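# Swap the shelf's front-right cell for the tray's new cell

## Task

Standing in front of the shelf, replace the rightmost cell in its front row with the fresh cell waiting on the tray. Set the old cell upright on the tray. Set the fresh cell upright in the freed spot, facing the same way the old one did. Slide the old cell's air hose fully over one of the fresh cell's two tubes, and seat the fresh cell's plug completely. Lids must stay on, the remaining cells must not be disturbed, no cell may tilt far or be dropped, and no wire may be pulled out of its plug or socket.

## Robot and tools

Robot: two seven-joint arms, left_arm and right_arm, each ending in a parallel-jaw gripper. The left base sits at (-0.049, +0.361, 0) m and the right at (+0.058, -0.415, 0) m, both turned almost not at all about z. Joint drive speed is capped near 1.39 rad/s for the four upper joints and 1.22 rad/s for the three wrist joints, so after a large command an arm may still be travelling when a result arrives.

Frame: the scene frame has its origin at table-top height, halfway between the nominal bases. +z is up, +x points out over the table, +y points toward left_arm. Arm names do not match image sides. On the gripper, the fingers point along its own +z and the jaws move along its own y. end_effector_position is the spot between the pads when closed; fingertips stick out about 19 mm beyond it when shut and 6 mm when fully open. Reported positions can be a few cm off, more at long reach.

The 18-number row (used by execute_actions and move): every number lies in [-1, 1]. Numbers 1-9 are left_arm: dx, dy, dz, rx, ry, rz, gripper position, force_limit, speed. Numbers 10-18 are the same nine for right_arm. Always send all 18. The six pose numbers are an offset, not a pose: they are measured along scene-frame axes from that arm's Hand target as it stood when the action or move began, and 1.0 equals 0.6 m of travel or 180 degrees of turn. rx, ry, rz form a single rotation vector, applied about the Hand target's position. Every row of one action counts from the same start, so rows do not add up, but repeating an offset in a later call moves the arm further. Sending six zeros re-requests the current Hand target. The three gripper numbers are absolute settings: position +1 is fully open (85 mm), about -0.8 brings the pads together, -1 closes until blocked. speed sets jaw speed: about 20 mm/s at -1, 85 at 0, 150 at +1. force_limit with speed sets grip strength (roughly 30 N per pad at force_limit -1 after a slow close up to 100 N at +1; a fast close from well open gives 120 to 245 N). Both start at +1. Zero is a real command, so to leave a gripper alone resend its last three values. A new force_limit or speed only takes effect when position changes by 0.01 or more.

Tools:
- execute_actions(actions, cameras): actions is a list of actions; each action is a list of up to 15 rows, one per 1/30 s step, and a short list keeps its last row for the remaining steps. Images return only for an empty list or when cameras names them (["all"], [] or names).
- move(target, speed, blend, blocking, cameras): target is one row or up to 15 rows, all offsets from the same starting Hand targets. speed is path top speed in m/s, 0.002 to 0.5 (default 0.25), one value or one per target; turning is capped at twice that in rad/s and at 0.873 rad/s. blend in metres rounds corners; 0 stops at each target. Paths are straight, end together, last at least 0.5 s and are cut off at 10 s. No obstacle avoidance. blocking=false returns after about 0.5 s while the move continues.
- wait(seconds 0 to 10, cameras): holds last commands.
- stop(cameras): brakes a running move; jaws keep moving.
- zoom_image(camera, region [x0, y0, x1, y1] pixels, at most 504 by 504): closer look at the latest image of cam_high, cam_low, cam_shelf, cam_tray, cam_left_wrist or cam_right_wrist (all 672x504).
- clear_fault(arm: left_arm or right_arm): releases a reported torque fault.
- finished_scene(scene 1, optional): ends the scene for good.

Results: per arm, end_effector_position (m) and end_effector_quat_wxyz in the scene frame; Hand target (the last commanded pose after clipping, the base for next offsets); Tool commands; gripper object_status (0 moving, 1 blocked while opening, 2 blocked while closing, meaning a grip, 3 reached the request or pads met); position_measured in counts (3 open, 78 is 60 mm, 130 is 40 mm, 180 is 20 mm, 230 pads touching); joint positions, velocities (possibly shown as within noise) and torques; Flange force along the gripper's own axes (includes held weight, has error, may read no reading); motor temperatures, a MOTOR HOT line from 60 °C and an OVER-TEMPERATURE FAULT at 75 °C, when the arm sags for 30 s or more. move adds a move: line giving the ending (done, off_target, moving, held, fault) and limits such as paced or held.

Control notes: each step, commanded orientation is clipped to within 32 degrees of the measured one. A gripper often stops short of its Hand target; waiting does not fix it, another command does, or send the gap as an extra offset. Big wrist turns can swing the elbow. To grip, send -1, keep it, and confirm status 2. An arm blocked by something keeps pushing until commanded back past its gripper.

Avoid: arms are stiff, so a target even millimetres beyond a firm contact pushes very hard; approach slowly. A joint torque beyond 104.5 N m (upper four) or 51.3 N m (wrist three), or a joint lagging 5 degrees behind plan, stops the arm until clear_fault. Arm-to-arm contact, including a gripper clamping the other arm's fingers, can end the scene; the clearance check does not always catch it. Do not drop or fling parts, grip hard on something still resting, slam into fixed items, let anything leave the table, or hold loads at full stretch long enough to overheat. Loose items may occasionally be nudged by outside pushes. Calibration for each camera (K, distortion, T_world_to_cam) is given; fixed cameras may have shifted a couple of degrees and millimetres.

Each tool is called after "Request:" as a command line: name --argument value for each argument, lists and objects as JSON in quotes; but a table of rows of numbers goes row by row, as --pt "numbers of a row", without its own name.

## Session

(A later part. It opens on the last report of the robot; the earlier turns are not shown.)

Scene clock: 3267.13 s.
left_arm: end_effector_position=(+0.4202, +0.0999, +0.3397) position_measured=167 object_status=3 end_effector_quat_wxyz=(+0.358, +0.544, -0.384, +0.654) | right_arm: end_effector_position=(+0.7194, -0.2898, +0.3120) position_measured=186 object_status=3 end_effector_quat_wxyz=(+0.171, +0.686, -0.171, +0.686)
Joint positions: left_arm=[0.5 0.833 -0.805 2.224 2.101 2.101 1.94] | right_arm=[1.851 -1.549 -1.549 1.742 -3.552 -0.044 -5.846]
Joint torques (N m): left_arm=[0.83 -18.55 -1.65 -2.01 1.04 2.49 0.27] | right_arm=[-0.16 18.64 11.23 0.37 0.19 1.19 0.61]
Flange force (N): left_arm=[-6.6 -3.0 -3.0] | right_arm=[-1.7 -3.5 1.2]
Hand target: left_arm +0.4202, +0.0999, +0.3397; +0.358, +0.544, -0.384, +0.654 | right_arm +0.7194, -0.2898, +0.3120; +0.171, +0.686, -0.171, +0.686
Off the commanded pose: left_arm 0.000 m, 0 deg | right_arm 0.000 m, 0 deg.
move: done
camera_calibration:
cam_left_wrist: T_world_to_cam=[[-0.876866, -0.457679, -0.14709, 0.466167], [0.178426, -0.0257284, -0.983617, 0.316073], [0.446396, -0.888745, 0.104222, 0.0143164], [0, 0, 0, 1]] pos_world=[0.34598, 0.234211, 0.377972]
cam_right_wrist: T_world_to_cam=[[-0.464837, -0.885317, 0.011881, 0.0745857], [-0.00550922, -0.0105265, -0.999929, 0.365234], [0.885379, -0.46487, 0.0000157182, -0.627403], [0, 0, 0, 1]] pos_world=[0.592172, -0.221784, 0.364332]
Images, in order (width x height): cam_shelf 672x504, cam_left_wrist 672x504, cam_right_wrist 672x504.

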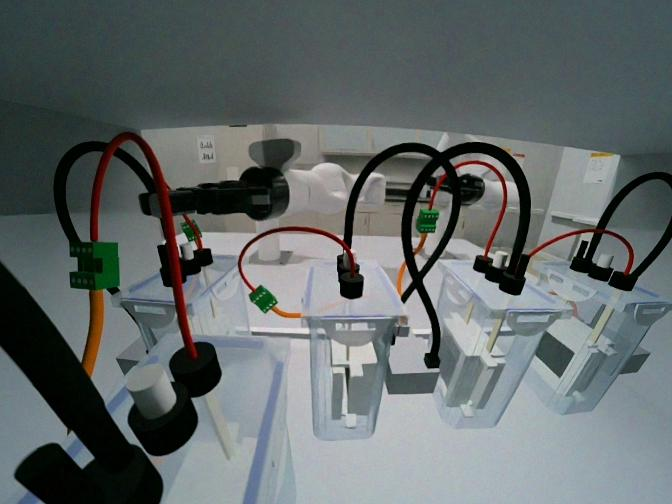

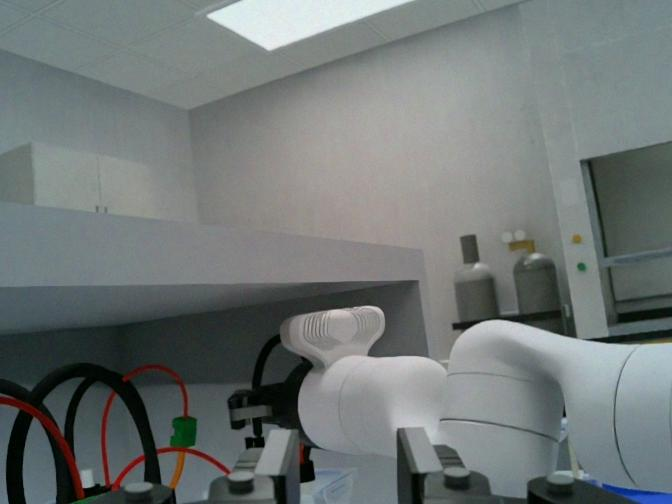

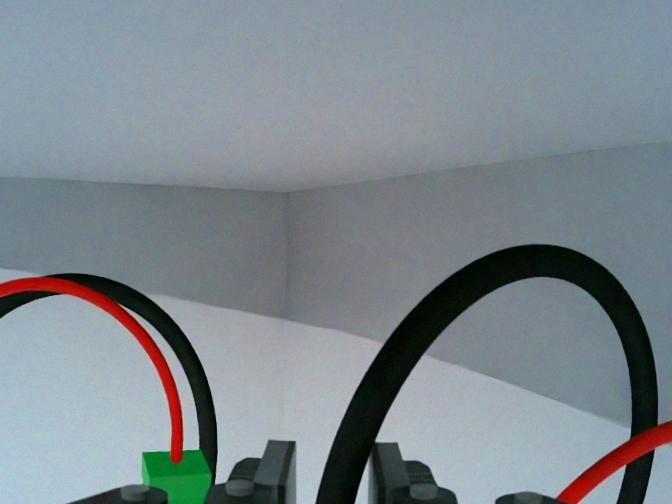

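Request:
move --target '[0,0,0,0,0,0,-0.3,0.5,-1,0,0,0,0,0,0,-1,0,-1]' --cameras '["cam_right_wrist","cam_left_wrist"]'

Request:
zoom_image --camera "cam_left_wrist" --region '[200, 380, 310, 490]'

Scene clock: 3274.63 s.
left_arm: end_effector_position=(+0.4202, +0.0999, +0.3397) position_measured=167 object_status=3 end_effector_quat_wxyz=(+0.358, +0.544, -0.384, +0.654) | right_arm: end_effector_position=(+0.7194, -0.2898, +0.3120) position_measured=214 object_status=0 end_effector_quat_wxyz=(+0.171, +0.686, -0.171, +0.686)
Joint positions: left_arm=[0.5 0.833 -0.805 2.224 2.101 2.101 1.94] | right_arm=[1.851 -1.549 -1.549 1.742 -3.552 -0.044 -5.846]
Joint torques (N m): left_arm=[0.79 -18.56 -1.73 -1.96 1.05 2.49 0.28] | right_arm=[0.64 18.72 11.25 1.22 0.22 0.77 0.62]
Motor temperatures (°C): left_arm=[28 45 25 28 34 33 44] | right_arm=[29 35 27 26 36 37 41]
Flange force (N): left_arm=[-6.7 -3.1 -2.8] | right_arm=[-1.9 -4.9 1.0]
Hand target: left_arm +0.4202, +0.0999, +0.3397; +0.358, +0.544, -0.384, +0.654 | right_arm +0.7194, -0.2898, +0.3120; +0.171, +0.686, -0.171, +0.686
Off the commanded pose: left_arm 0.000 m, 0 deg | right_arm 0.000 m, 0 deg.
move: done
camera_calibration:
cam_left_wrist: T_world_to_cam=[[-0.876866, -0.457679, -0.14709, 0.466167], [0.178426, -0.0257284, -0.983617, 0.316073], [0.446396, -0.888745, 0.104222, 0.0143164], [0, 0, 0, 1]] pos_world=[0.34598, 0.234211, 0.377972]
cam_right_wrist: T_world_to_cam=[[-0.464759, -0.885358, 0.0118814, 0.0745767], [-0.00550829, -0.0105274, -0.999929, 0.365234], [0.88542, -0.464791, 0.0000159088, -0.627498], [0, 0, 0, 1]] pos_world=[0.592272, -0.221784, 0.364332]
Images, in order (width x height): cam_left_wrist 672x504, cam_right_wrist 672x504.

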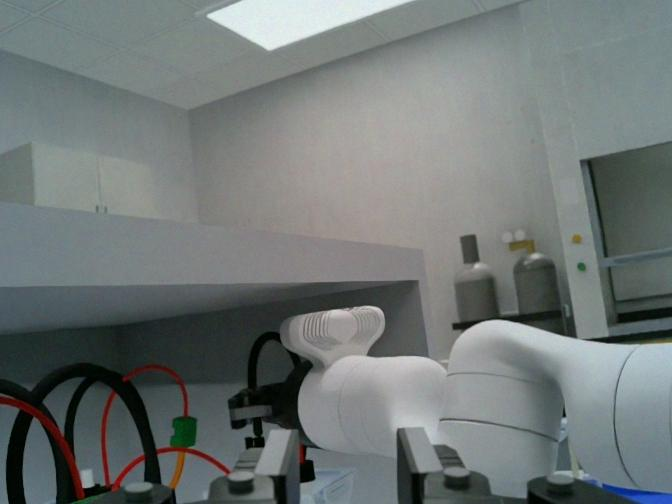

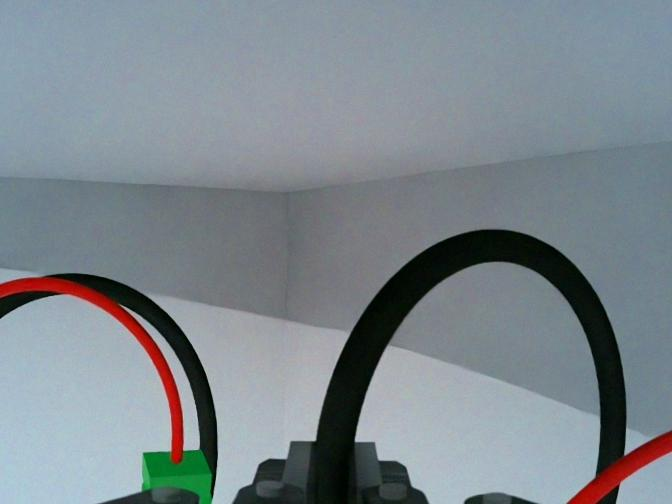

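Scaled by 4.582.

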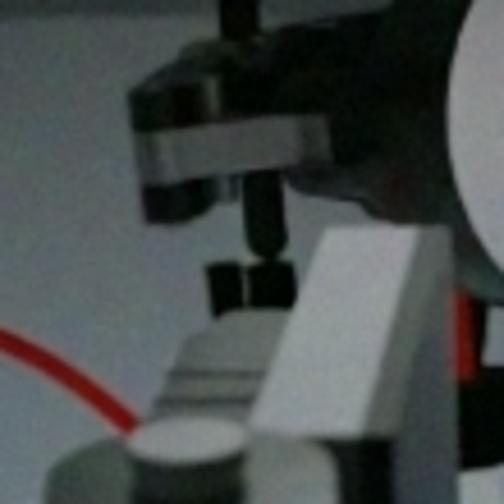

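Request:
wait --seconds 0.1 --cameras '["cam_high","cam_low","cam_shelf"]'

Request:
zoom_image --camera "cam_high" --region '[390, 170, 490, 270]'

Request:
zoom_image --camera "cam_low" --region '[420, 140, 560, 270]'

Request:
zoom_image --camera "cam_shelf" --region '[140, 190, 220, 280]'

Scene clock: 3280.07 s.
left_arm: end_effector_position=(+0.4202, +0.0999, +0.3397) position_measured=167 object_status=3 end_effector_quat_wxyz=(+0.358, +0.544, -0.384, +0.654) | right_arm: end_effector_position=(+0.7194, -0.2898, +0.3120) position_measured=214 object_status=2 end_effector_quat_wxyz=(+0.171, +0.686, -0.171, +0.686)
Joint positions: left_arm=[0.5 0.833 -0.805 2.224 2.101 2.101 1.94] | right_arm=[1.851 -1.549 -1.549 1.742 -3.552 -0.044 -5.846]
Joint torques (N m): left_arm=[0.86 -18.55 -1.68 -1.98 1.01 2.47 0.31] | right_arm=[0.69 18.73 11.29 1.17 0.19 0.76 0.64]
Flange force (N): left_arm=[-6.8 -3.0 -3.0] | right_arm=[-1.9 -4.6 0.8]
Hand target: left_arm +0.4202, +0.0999, +0.3397; +0.358, +0.544, -0.384, +0.654 | right_arm +0.7194, -0.2898, +0.3120; +0.171, +0.686, -0.171, +0.686
Tool commands: left_gripper/position=-0.3 left_gripper/force_limit=+0.5 left_gripper/speed=-1.0 right_gripper/position=-1.0 right_gripper/force_limit=+0.0 right_gripper/speed=-1.0
Off the commanded pose: left_arm 0.000 m, 0 deg | right_arm 0.000 m, 0 deg.
wait: 0.10 s; at rest from the start
Images, in order (width x height): cam_high 672x504, cam_low 672x504, cam_shelf 672x504.

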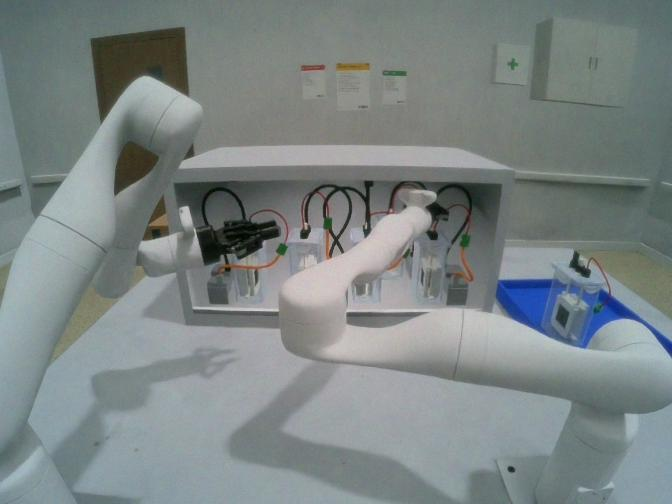

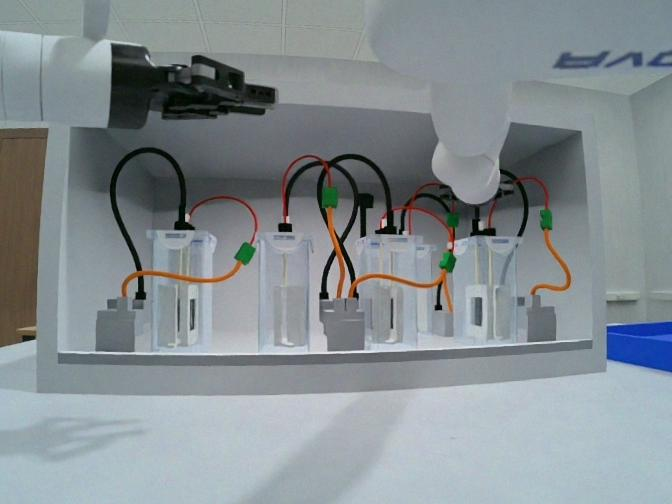

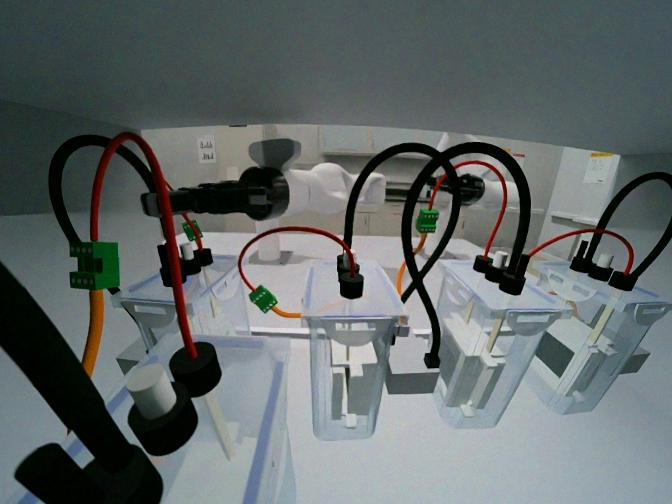

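Scaled by 5.040 from the camera's 672x504 image, which has a finer 960x720 frame.

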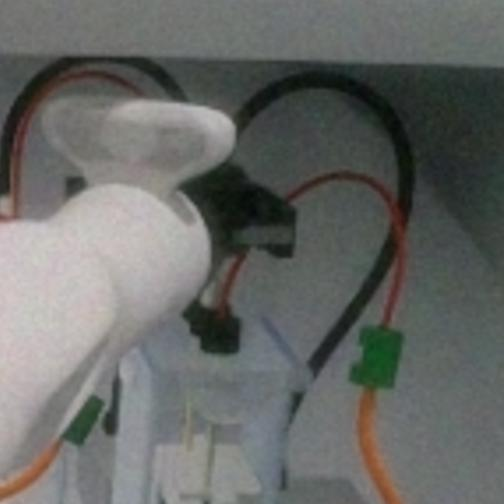

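Scaled by 3.600 from the camera's 672x504 image, which has a finer 960x720 frame.

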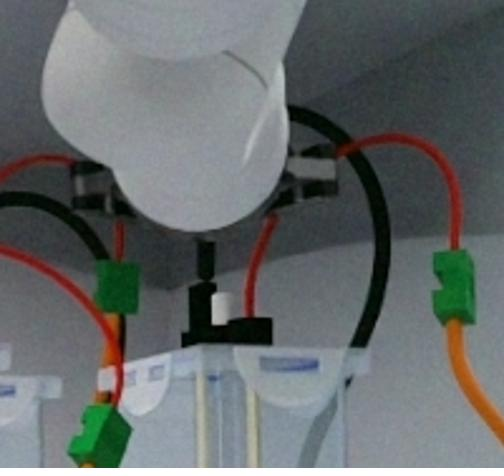

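Scaled by 5.600 from the camera's 672x504 image, which has a finer 960x720 frame.

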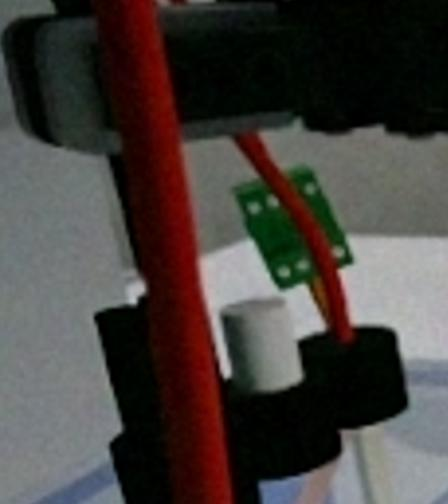

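Request:
move --target '[0,0,0,0,0,0,-0.3,0.5,-1,-0.0017,-0.0022,0.005,0,0,0,-1,0,-1]' --speed 0.03 --cameras '["cam_left_wrist","cam_low"]'

Request:
zoom_image --camera "cam_left_wrist" --region '[230, 410, 290, 470]'

Request:
zoom_image --camera "cam_low" --region '[450, 190, 510, 250]'

Scene clock: 3289.07 s.
left_arm: end_effector_position=(+0.4202, +0.0999, +0.3397) position_measured=167 object_status=3 end_effector_quat_wxyz=(+0.358, +0.544, -0.384, +0.654) | right_arm: end_effector_position=(+0.7184, -0.2911, +0.3150) position_measured=214 object_status=2 end_effector_quat_wxyz=(+0.171, +0.686, -0.171, +0.686)
Joint positions: left_arm=[0.5 0.833 -0.805 2.224 2.101 2.101 1.94] | right_arm=[1.85 -1.54 -1.549 1.747 -3.548 -0.039 -5.842]
Joint torques (N m): left_arm=[0.82 -18.57 -1.7 -1.93 1.04 2.47 0.28] | right_arm=[0.55 19.7 13.96 1.51 0.29 1.23 0.6]
Flange force (N): left_arm=[-6.8 -3.2 -2.9] | right_arm=[-5.5 -5.6 2.2]
Hand target: left_arm +0.4202, +0.0999, +0.3397; +0.358, +0.544, -0.384, +0.654 | right_arm +0.7184, -0.2911, +0.3150; +0.171, +0.686, -0.171, +0.686
Off the commanded pose: left_arm 0.000 m, 0 deg | right_arm 0.000 m, 0 deg.
move: done
camera_calibration:
cam_left_wrist: T_world_to_cam=[[-0.876866, -0.457679, -0.14709, 0.466167], [0.178426, -0.0257284, -0.983617, 0.316073], [0.446396, -0.888745, 0.104222, 0.0143164], [0, 0, 0, 1]] pos_world=[0.34598, 0.234211, 0.377972]
Images, in order (width x height): cam_low 672x504, cam_left_wrist 672x504.

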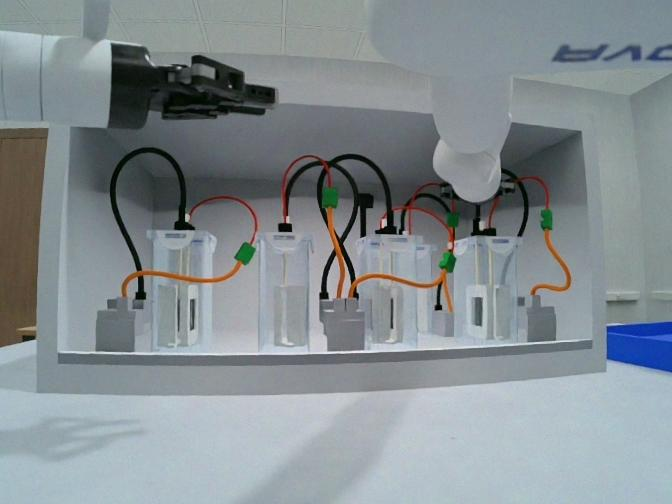

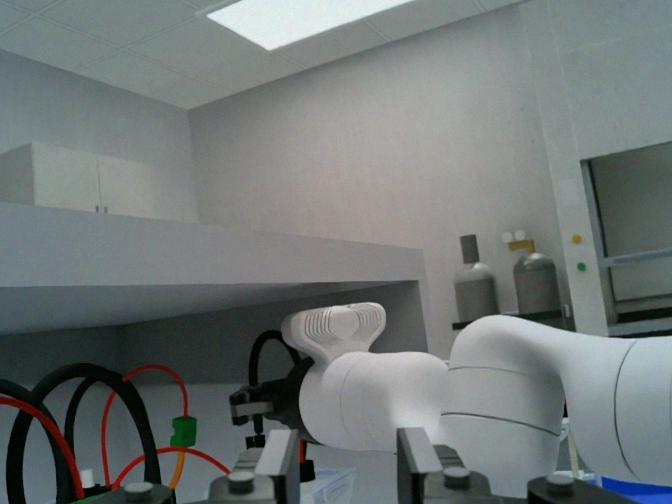

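Scaled by 8.400.

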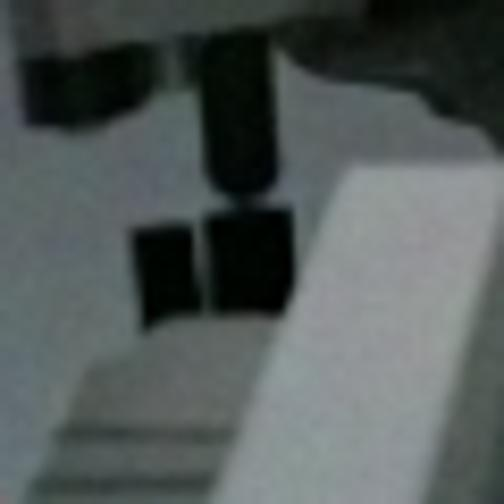

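Scaled by 8.400 from the camera's 672x504 image, which has a finer 960x720 frame.

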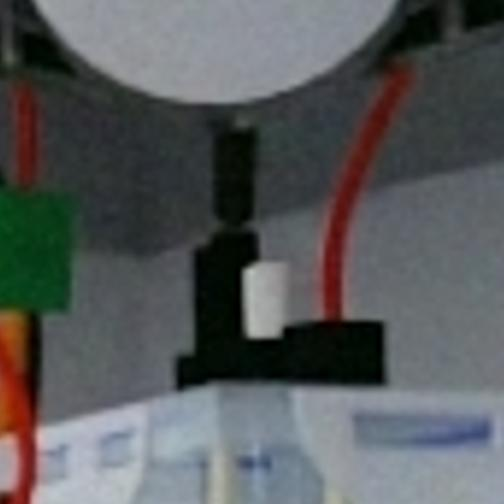

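Request:
move --pt "0 0 0 0 0 0 -0.3 0.5 -1 0 0 -0.005 0 0 0 -1 0 -1" --pt "0 0 0 0 0 0 -0.3 0.5 -1 0 0 -0.005 0 0 0 -0.45 0 -1" --speed 0.03 --cameras '["cam_left_wrist","cam_low","cam_right_wrist"]'

Request:
zoom_image --camera "cam_left_wrist" --region '[230, 410, 290, 470]'

Request:
zoom_image --camera "cam_low" --region '[450, 190, 510, 250]'

Request:
zoom_image --camera "cam_low" --region '[360, 185, 430, 255]'

Request:
zoom_image --camera "cam_low" --region '[155, 185, 225, 255]'

Scene clock: 3309.17 s.
left_arm: end_effector_position=(+0.4202, +0.0999, +0.3397) position_measured=167 object_status=3 end_effector_quat_wxyz=(+0.358, +0.544, -0.384, +0.654) | right_arm: end_effector_position=(+0.7184, -0.2912, +0.3120) position_measured=186 object_status=0 end_effector_quat_wxyz=(+0.171, +0.686, -0.171, +0.686)
Joint positions: left_arm=[0.5 0.833 -0.805 2.224 2.101 2.101 1.94] | right_arm=[1.85 -1.547 -1.55 1.747 -3.552 -0.039 -5.846]
Joint torques (N m): left_arm=[0.79 -18.59 -1.7 -1.98 1.07 2.48 0.26] | right_arm=[-0.11 18.52 11.08 0.43 0.11 1.04 0.61]
Flange force (N): left_arm=[-6.7 -3.1 -2.9] | right_arm=[-1.4 -3.3 1.3]
Hand target: left_arm +0.4202, +0.0999, +0.3397; +0.358, +0.544, -0.384, +0.654 | right_arm +0.7184, -0.2912, +0.3120; +0.171, +0.686, -0.171, +0.686
Off the commanded pose: left_arm 0.000 m, 0 deg | right_arm 0.000 m, 0 deg.
move: done
camera_calibration:
cam_left_wrist: T_world_to_cam=[[-0.876866, -0.457679, -0.14709, 0.466167], [0.178426, -0.0257284, -0.983617, 0.316073], [0.446396, -0.888745, 0.104222, 0.0143164], [0, 0, 0, 1]] pos_world=[0.34598, 0.234211, 0.377972]
cam_right_wrist: T_world_to_cam=[[-0.464915, -0.885277, 0.0117923, 0.0729704], [-0.00546885, -0.0104475, -0.99993, 0.365108], [0.885338, -0.464948, 0.0000157506, -0.627162], [0, 0, 0, 1]] pos_world=[0.591172, -0.223184, 0.364232]
Images, in order (width x height): cam_low 672x504, cam_left_wrist 672x504, cam_right_wrist 672x504.

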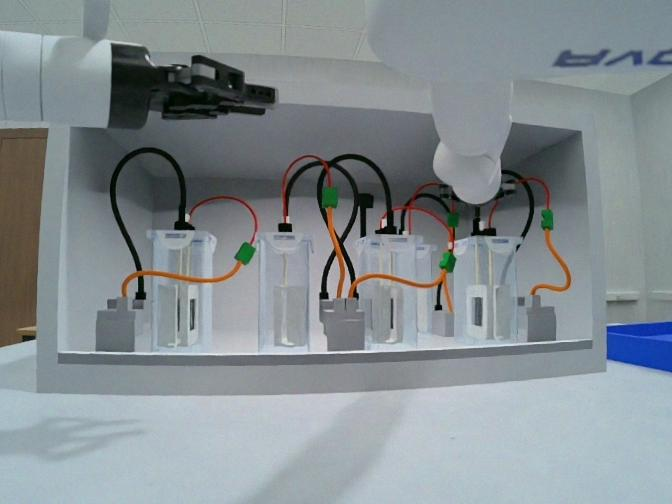

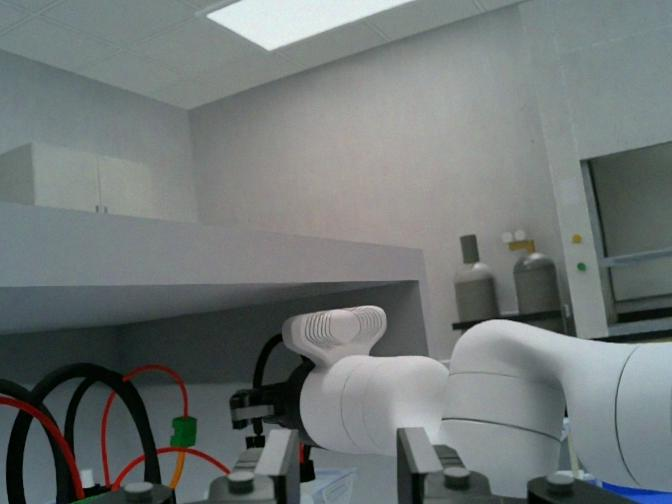

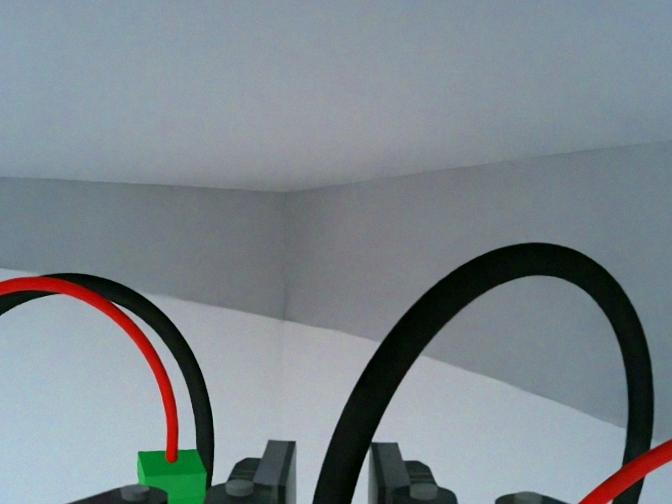

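Scaled by 8.400.

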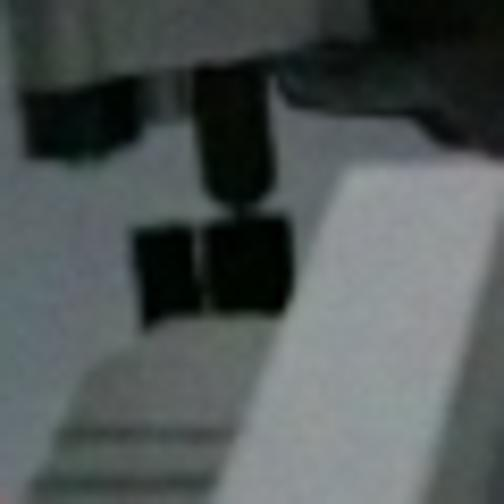

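Scaled by 8.400 from the camera's 672x504 image, which has a finer 960x720 frame.

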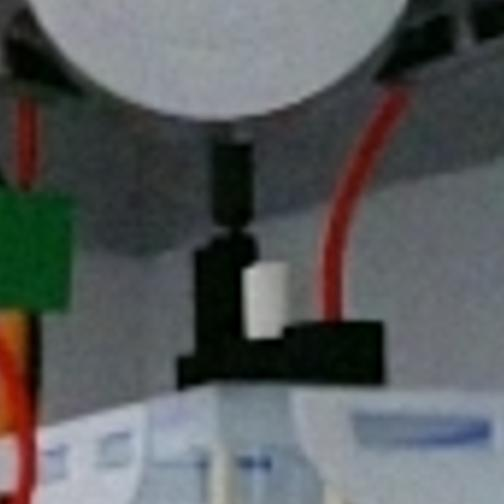

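Scaled by 7.200 from the camera's 672x504 image, which has a finer 960x720 frame.

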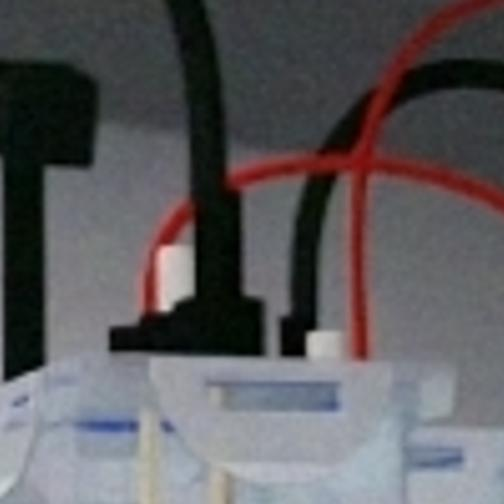

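Scaled by 7.200 from the camera's 672x504 image, which has a finer 960x720 frame.

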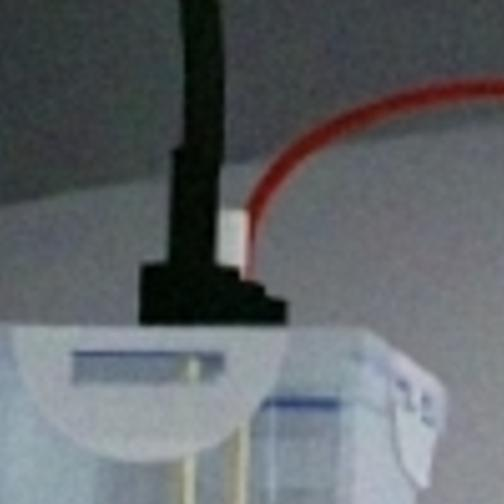

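Request:
move --pt "0 0 0 0 0 0 -0.3 0.5 -1 0 -0.002 -0.01 0 0 0 -0.45 0 -1" --pt "0 0 0 0 0 0 -0.3 0.5 -1 0 -0.002 -0.01 0 0 0 -1 0 -1" --speed 0.03 --cameras '["cam_left_wrist","cam_low","cam_right_wrist"]'

Request:
zoom_image --camera "cam_left_wrist" --region '[230, 410, 290, 470]'

Request:
zoom_image --camera "cam_low" --region '[450, 190, 510, 250]'

Scene clock: 3321.53 s.
left_arm: end_effector_position=(+0.4202, +0.0999, +0.3397) position_measured=167 object_status=3 end_effector_quat_wxyz=(+0.358, +0.544, -0.384, +0.654) | right_arm: end_effector_position=(+0.7184, -0.2923, +0.3060) position_measured=214 object_status=0 end_effector_quat_wxyz=(+0.171, +0.686, -0.171, +0.686)
Joint positions: left_arm=[0.5 0.833 -0.805 2.224 2.101 2.101 1.94] | right_arm=[1.851 -1.56 -1.555 1.751 -3.558 -0.033 -5.852]
Joint torques (N m): left_arm=[0.81 -18.54 -1.72 -1.96 1.04 2.48 0.27] | right_arm=[1.29 18.11 10.12 2.44 0.23 0.04 0.61]
Flange force (N): left_arm=[-6.7 -3.1 -2.8] | right_arm=[-0.1 -6.6 1.6]
Hand target: left_arm +0.4202, +0.0999, +0.3397; +0.358, +0.544, -0.384, +0.654 | right_arm +0.7184, -0.2923, +0.3060; +0.171, +0.686, -0.171, +0.686
Off the commanded pose: left_arm 0.000 m, 0 deg | right_arm 0.000 m, 0 deg.
move: done
camera_calibration:
cam_left_wrist: T_world_to_cam=[[-0.876866, -0.457679, -0.14709, 0.466167], [0.178426, -0.0257284, -0.983617, 0.316073], [0.446396, -0.888745, 0.104222, 0.0143164], [0, 0, 0, 1]] pos_world=[0.34598, 0.234211, 0.377972]
cam_right_wrist: T_world_to_cam=[[-0.464759, -0.885359, 0.011793, 0.0718667], [-0.005467, -0.0104493, -0.99993, 0.359195], [0.88542, -0.464791, 0.0000161318, -0.627733], [0, 0, 0, 1]] pos_world=[0.591172, -0.224383, 0.358332]
Images, in order (width x height): cam_low 672x504, cam_left_wrist 672x504, cam_right_wrist 672x504.

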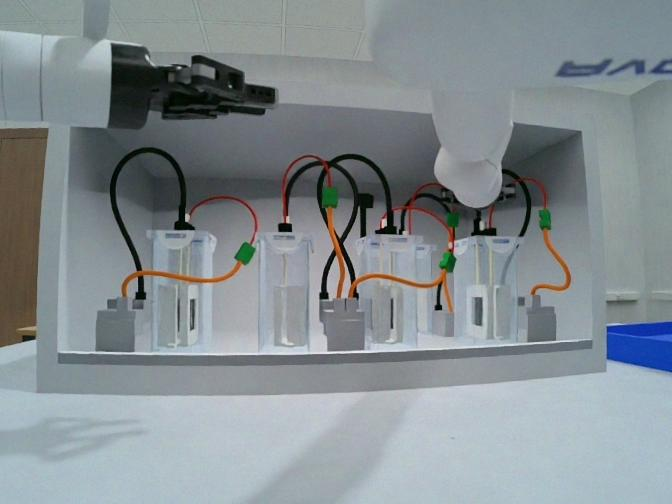

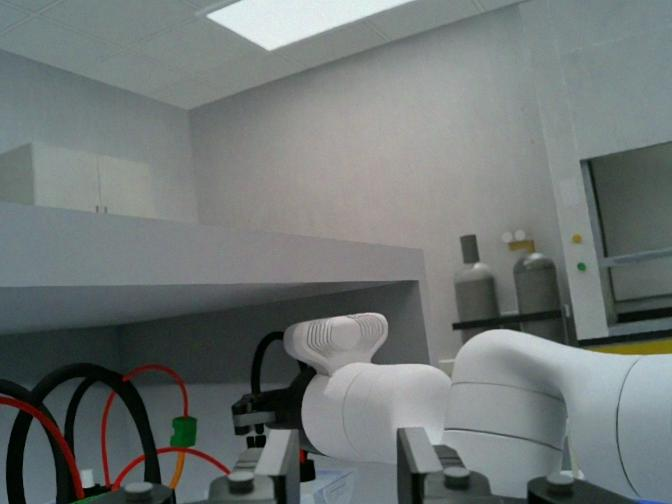

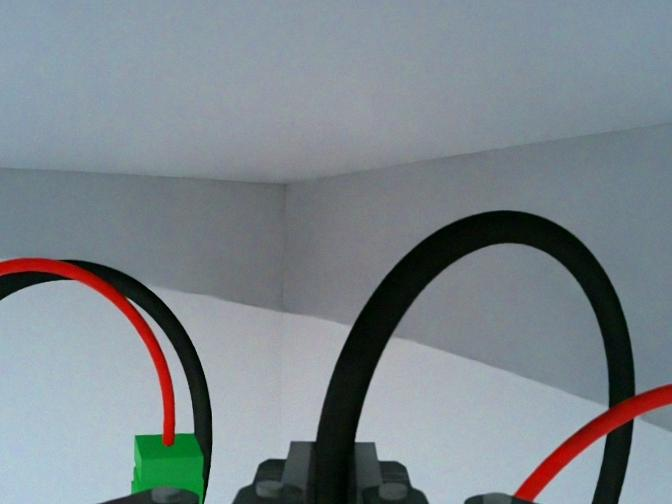

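Scaled by 8.400.

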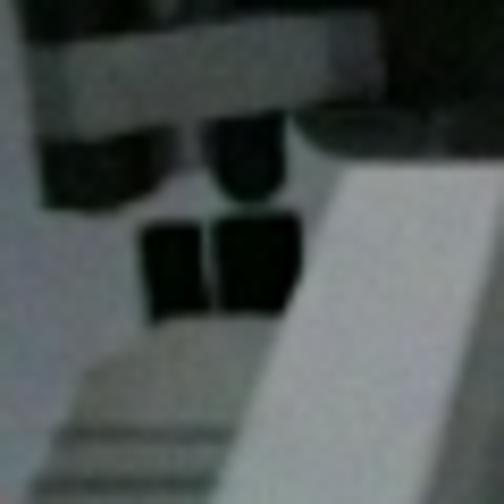

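Scaled by 8.400 from the camera's 672x504 image, which has a finer 960x720 frame.

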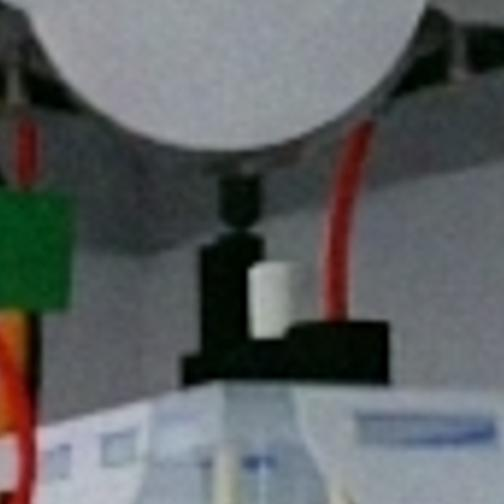

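Request:
move --target '[0,0,0,0,0,0,-0.3,0.5,-1,0,0,-0.006,0,0,0,-1,0,-1]' --speed 0.02 --cameras '["cam_left_wrist","cam_low"]'

Request:
zoom_image --camera "cam_left_wrist" --region '[230, 410, 290, 470]'

Request:
zoom_image --camera "cam_low" --region '[450, 190, 510, 250]'

Scene clock: 3326.67 s.
left_arm: end_effector_position=(+0.4202, +0.0999, +0.3397) position_measured=167 object_status=3 end_effector_quat_wxyz=(+0.358, +0.544, -0.384, +0.654) | right_arm: end_effector_position=(+0.7184, -0.2923, +0.3025) position_measured=214 object_status=2 end_effector_quat_wxyz=(+0.171, +0.686, -0.171, +0.686)
Joint positions: left_arm=[0.5 0.833 -0.805 2.224 2.101 2.101 1.94] | right_arm=[1.851 -1.568 -1.557 1.751 -3.562 -0.033 -5.857]
Joint torques (N m): left_arm=[0.82 -18.54 -1.68 -1.97 1.03 2.5 0.28] | right_arm=[1.99 15.37 4.24 3.4 0.15 -1.56 0.72]
Flange force (N): left_arm=[-6.6 -3.1 -2.8] | right_arm=[9.1 -8.1 1.5]
Hand target: left_arm +0.4202, +0.0999, +0.3397; +0.358, +0.544, -0.384, +0.654 | right_arm +0.7184, -0.2923, +0.3024; +0.171, +0.686, -0.171, +0.686
Off the commanded pose: left_arm 0.000 m, 0 deg | right_arm 0.000 m, 0 deg.
move: done
camera_calibration:
cam_left_wrist: T_world_to_cam=[[-0.876866, -0.457679, -0.14709, 0.466167], [0.178426, -0.0257284, -0.983617, 0.316073], [0.446396, -0.888745, 0.104222, 0.0143164], [0, 0, 0, 1]] pos_world=[0.34598, 0.234211, 0.377972]
Images, in order (width x height): cam_low 672x504, cam_left_wrist 672x504.

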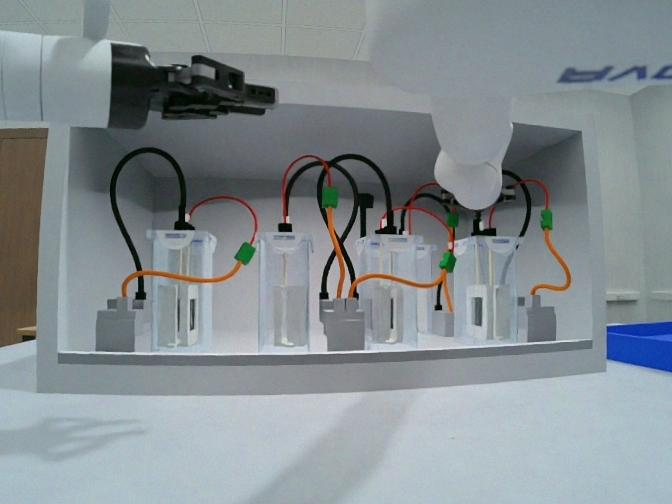

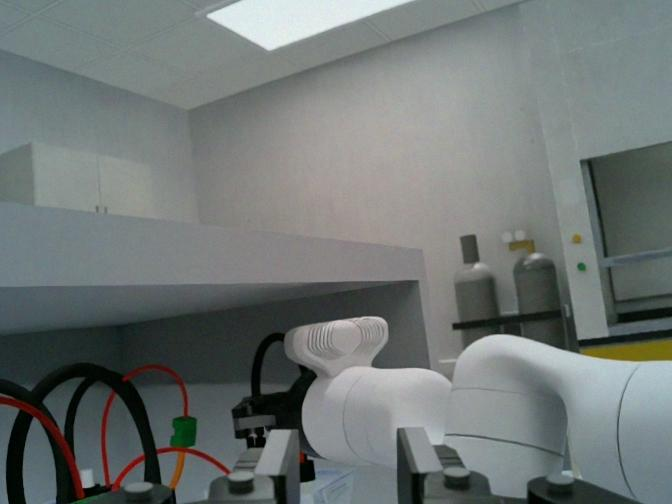

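Scaled by 8.400.

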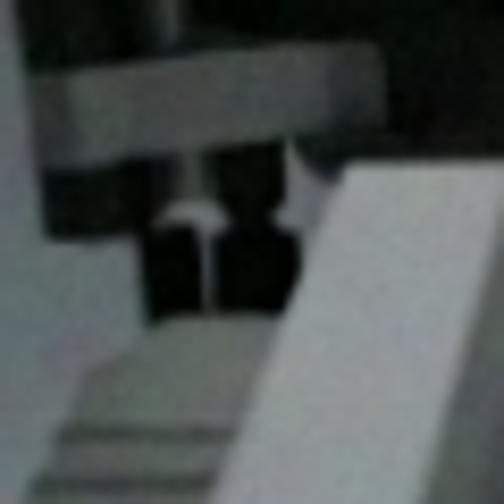

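Scaled by 8.400 from the camera's 672x504 image, which has a finer 960x720 frame.

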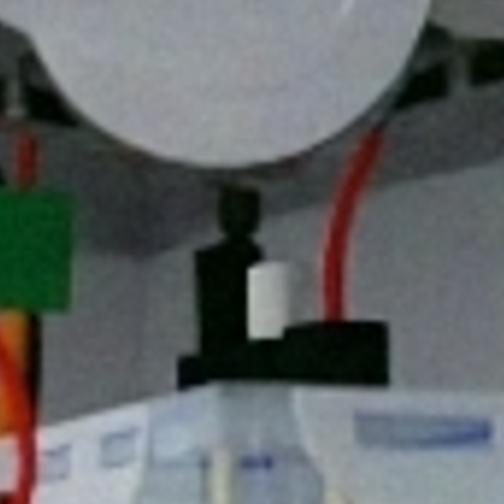

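Request:
move --target '[0,0,0,0,0,0,-0.3,0.5,-1,0,0,-0.006,0,0,0,-1,0,-1]' --speed 0.02 --cameras '["cam_left_wrist","cam_low"]'

Request:
zoom_image --camera "cam_left_wrist" --region '[230, 410, 290, 470]'

Request:
zoom_image --camera "cam_low" --region '[450, 190, 510, 250]'

Scene clock: 3334.70 s.
left_arm: end_effector_position=(+0.4202, +0.0999, +0.3397) position_measured=167 object_status=3 end_effector_quat_wxyz=(+0.358, +0.544, -0.384, +0.654) | right_arm: end_effector_position=(+0.7184, -0.2923, +0.2990) position_measured=214 object_status=2 end_effector_quat_wxyz=(+0.171, +0.686, -0.171, +0.686)
Joint positions: left_arm=[0.5 0.833 -0.805 2.224 2.101 2.101 1.94] | right_arm=[1.851 -1.576 -1.559 1.752 -3.566 -0.032 -5.861]
Joint torques (N m): left_arm=[0.81 -18.57 -1.68 -2 1.01 2.49 0.28] | right_arm=[3 9.42 -7.18 4.3 -0.06 -4.3 0.71]
Flange force (N): left_arm=[-6.7 -3.0 -2.8] | right_arm=[28.6 -9.2 1.0]
Hand target: left_arm +0.4202, +0.0999, +0.3397; +0.358, +0.544, -0.384, +0.654 | right_arm +0.7184, -0.2923, +0.2988; +0.171, +0.686, -0.171, +0.686
Off the commanded pose: left_arm 0.000 m, 0 deg | right_arm 0.000 m, 0 deg.
move: done
camera_calibration:
cam_left_wrist: T_world_to_cam=[[-0.876866, -0.457679, -0.14709, 0.466167], [0.178426, -0.0257284, -0.983617, 0.316073], [0.446396, -0.888745, 0.104222, 0.0143164], [0, 0, 0, 1]] pos_world=[0.34598, 0.234211, 0.377972]
Images, in order (width x height): cam_low 672x504, cam_left_wrist 672x504.

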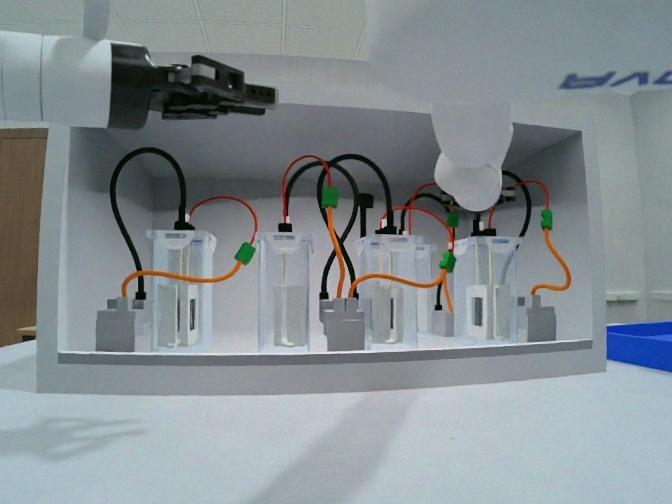

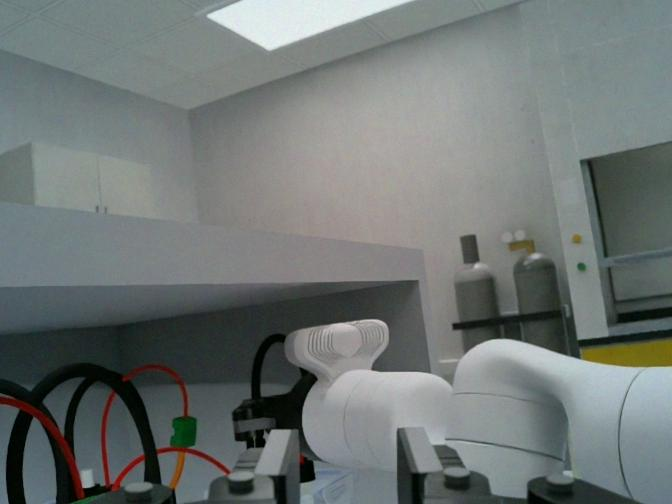

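Scaled by 8.400.

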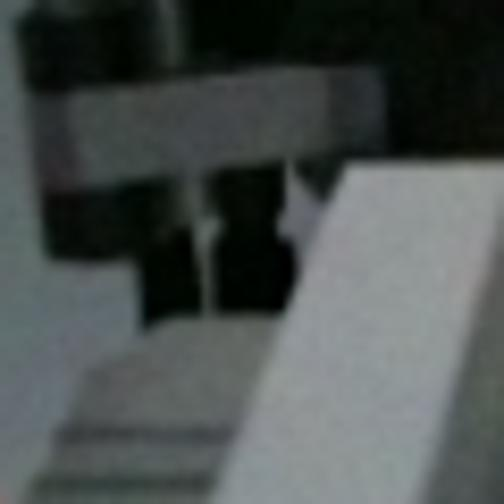

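Scaled by 8.400 from the camera's 672x504 image, which has a finer 960x720 frame.

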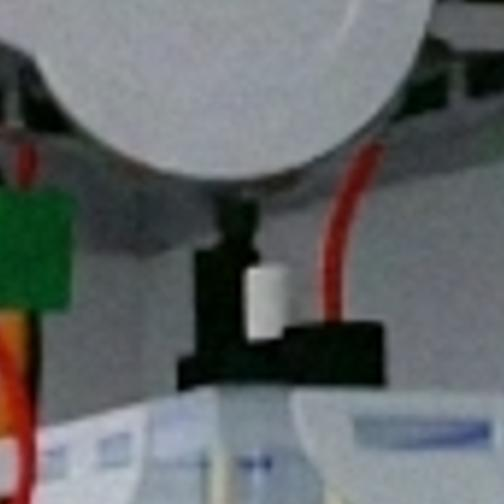

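Request:
move --target '[0,0,0,0,0,0,-0.3,0.5,-1,0,0,-0.005,0,0,0,-1,0,-1]' --speed 0.02 --cameras '["cam_left_wrist","cam_low"]'

Request:
zoom_image --camera "cam_left_wrist" --region '[230, 410, 290, 470]'

Request:
zoom_image --camera "cam_low" --region '[450, 190, 510, 250]'

Scene clock: 3340.13 s.
left_arm: end_effector_position=(+0.4202, +0.0999, +0.3397) position_measured=167 object_status=3 end_effector_quat_wxyz=(+0.358, +0.544, -0.384, +0.654) | right_arm: end_effector_position=(+0.7184, -0.2923, +0.2960) position_measured=214 object_status=2 end_effector_quat_wxyz=(+0.171, +0.686, -0.171, +0.686)
Joint positions: left_arm=[0.5 0.833 -0.805 2.224 2.101 2.101 1.94] | right_arm=[1.851 -1.583 -1.56 1.752 -3.57 -0.032 -5.865]
Joint torques (N m): left_arm=[0.82 -18.57 -1.72 -1.95 1.05 2.47 0.28] | right_arm=[3.11 3.39 -19.17 4.2 -0.14 -6.76 0.66]
Flange force (N): left_arm=[-6.8 -3.1 -2.9] | right_arm=[48.5 -9.2 0.9]
Hand target: left_arm +0.4202, +0.0999, +0.3397; +0.358, +0.544, -0.384, +0.654 | right_arm +0.7184, -0.2923, +0.2958; +0.171, +0.686, -0.171, +0.686
Off the commanded pose: left_arm 0.000 m, 0 deg | right_arm 0.000 m, 0 deg.
move: done
camera_calibration:
cam_left_wrist: T_world_to_cam=[[-0.876866, -0.457679, -0.14709, 0.466167], [0.178426, -0.0257284, -0.983617, 0.316073], [0.446396, -0.888745, 0.104222, 0.0143164], [0, 0, 0, 1]] pos_world=[0.34598, 0.234211, 0.377972]
Images, in order (width x height): cam_low 672x504, cam_left_wrist 672x504.

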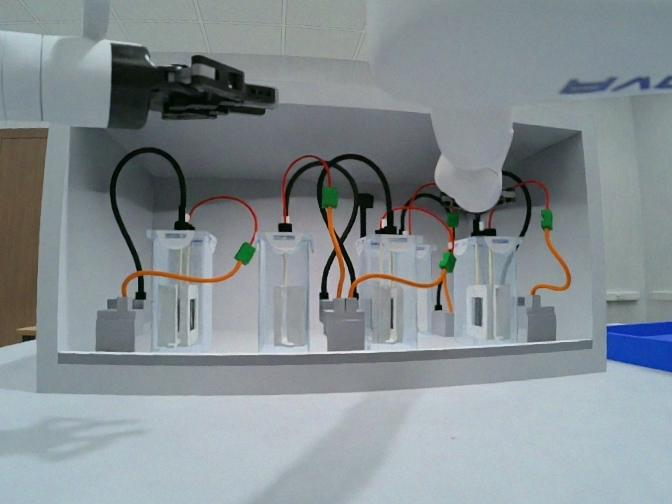

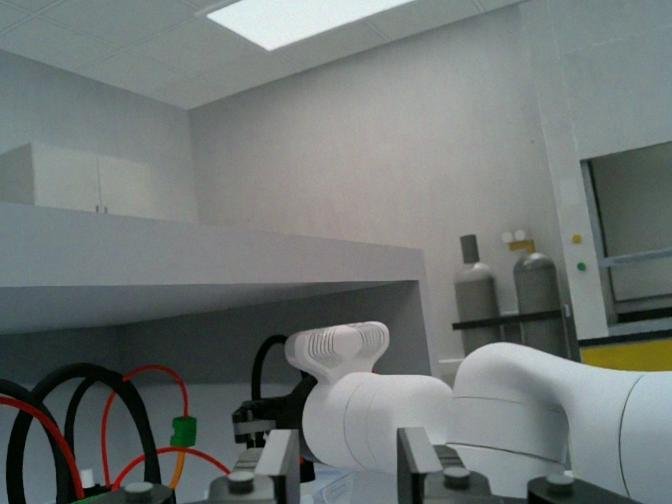

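Scaled by 8.400.

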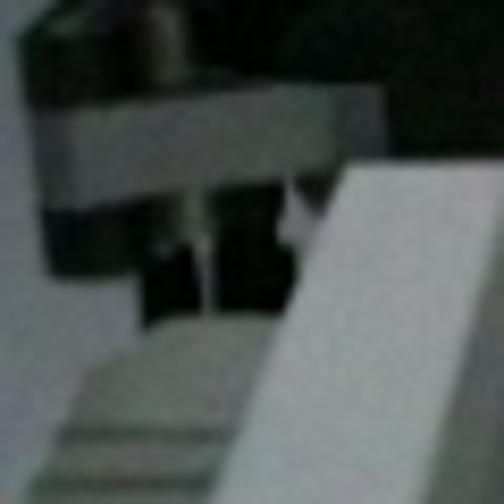

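Scaled by 8.400 from the camera's 672x504 image, which has a finer 960x720 frame.

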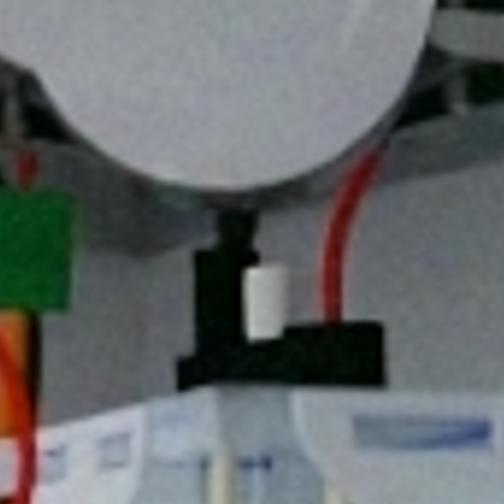

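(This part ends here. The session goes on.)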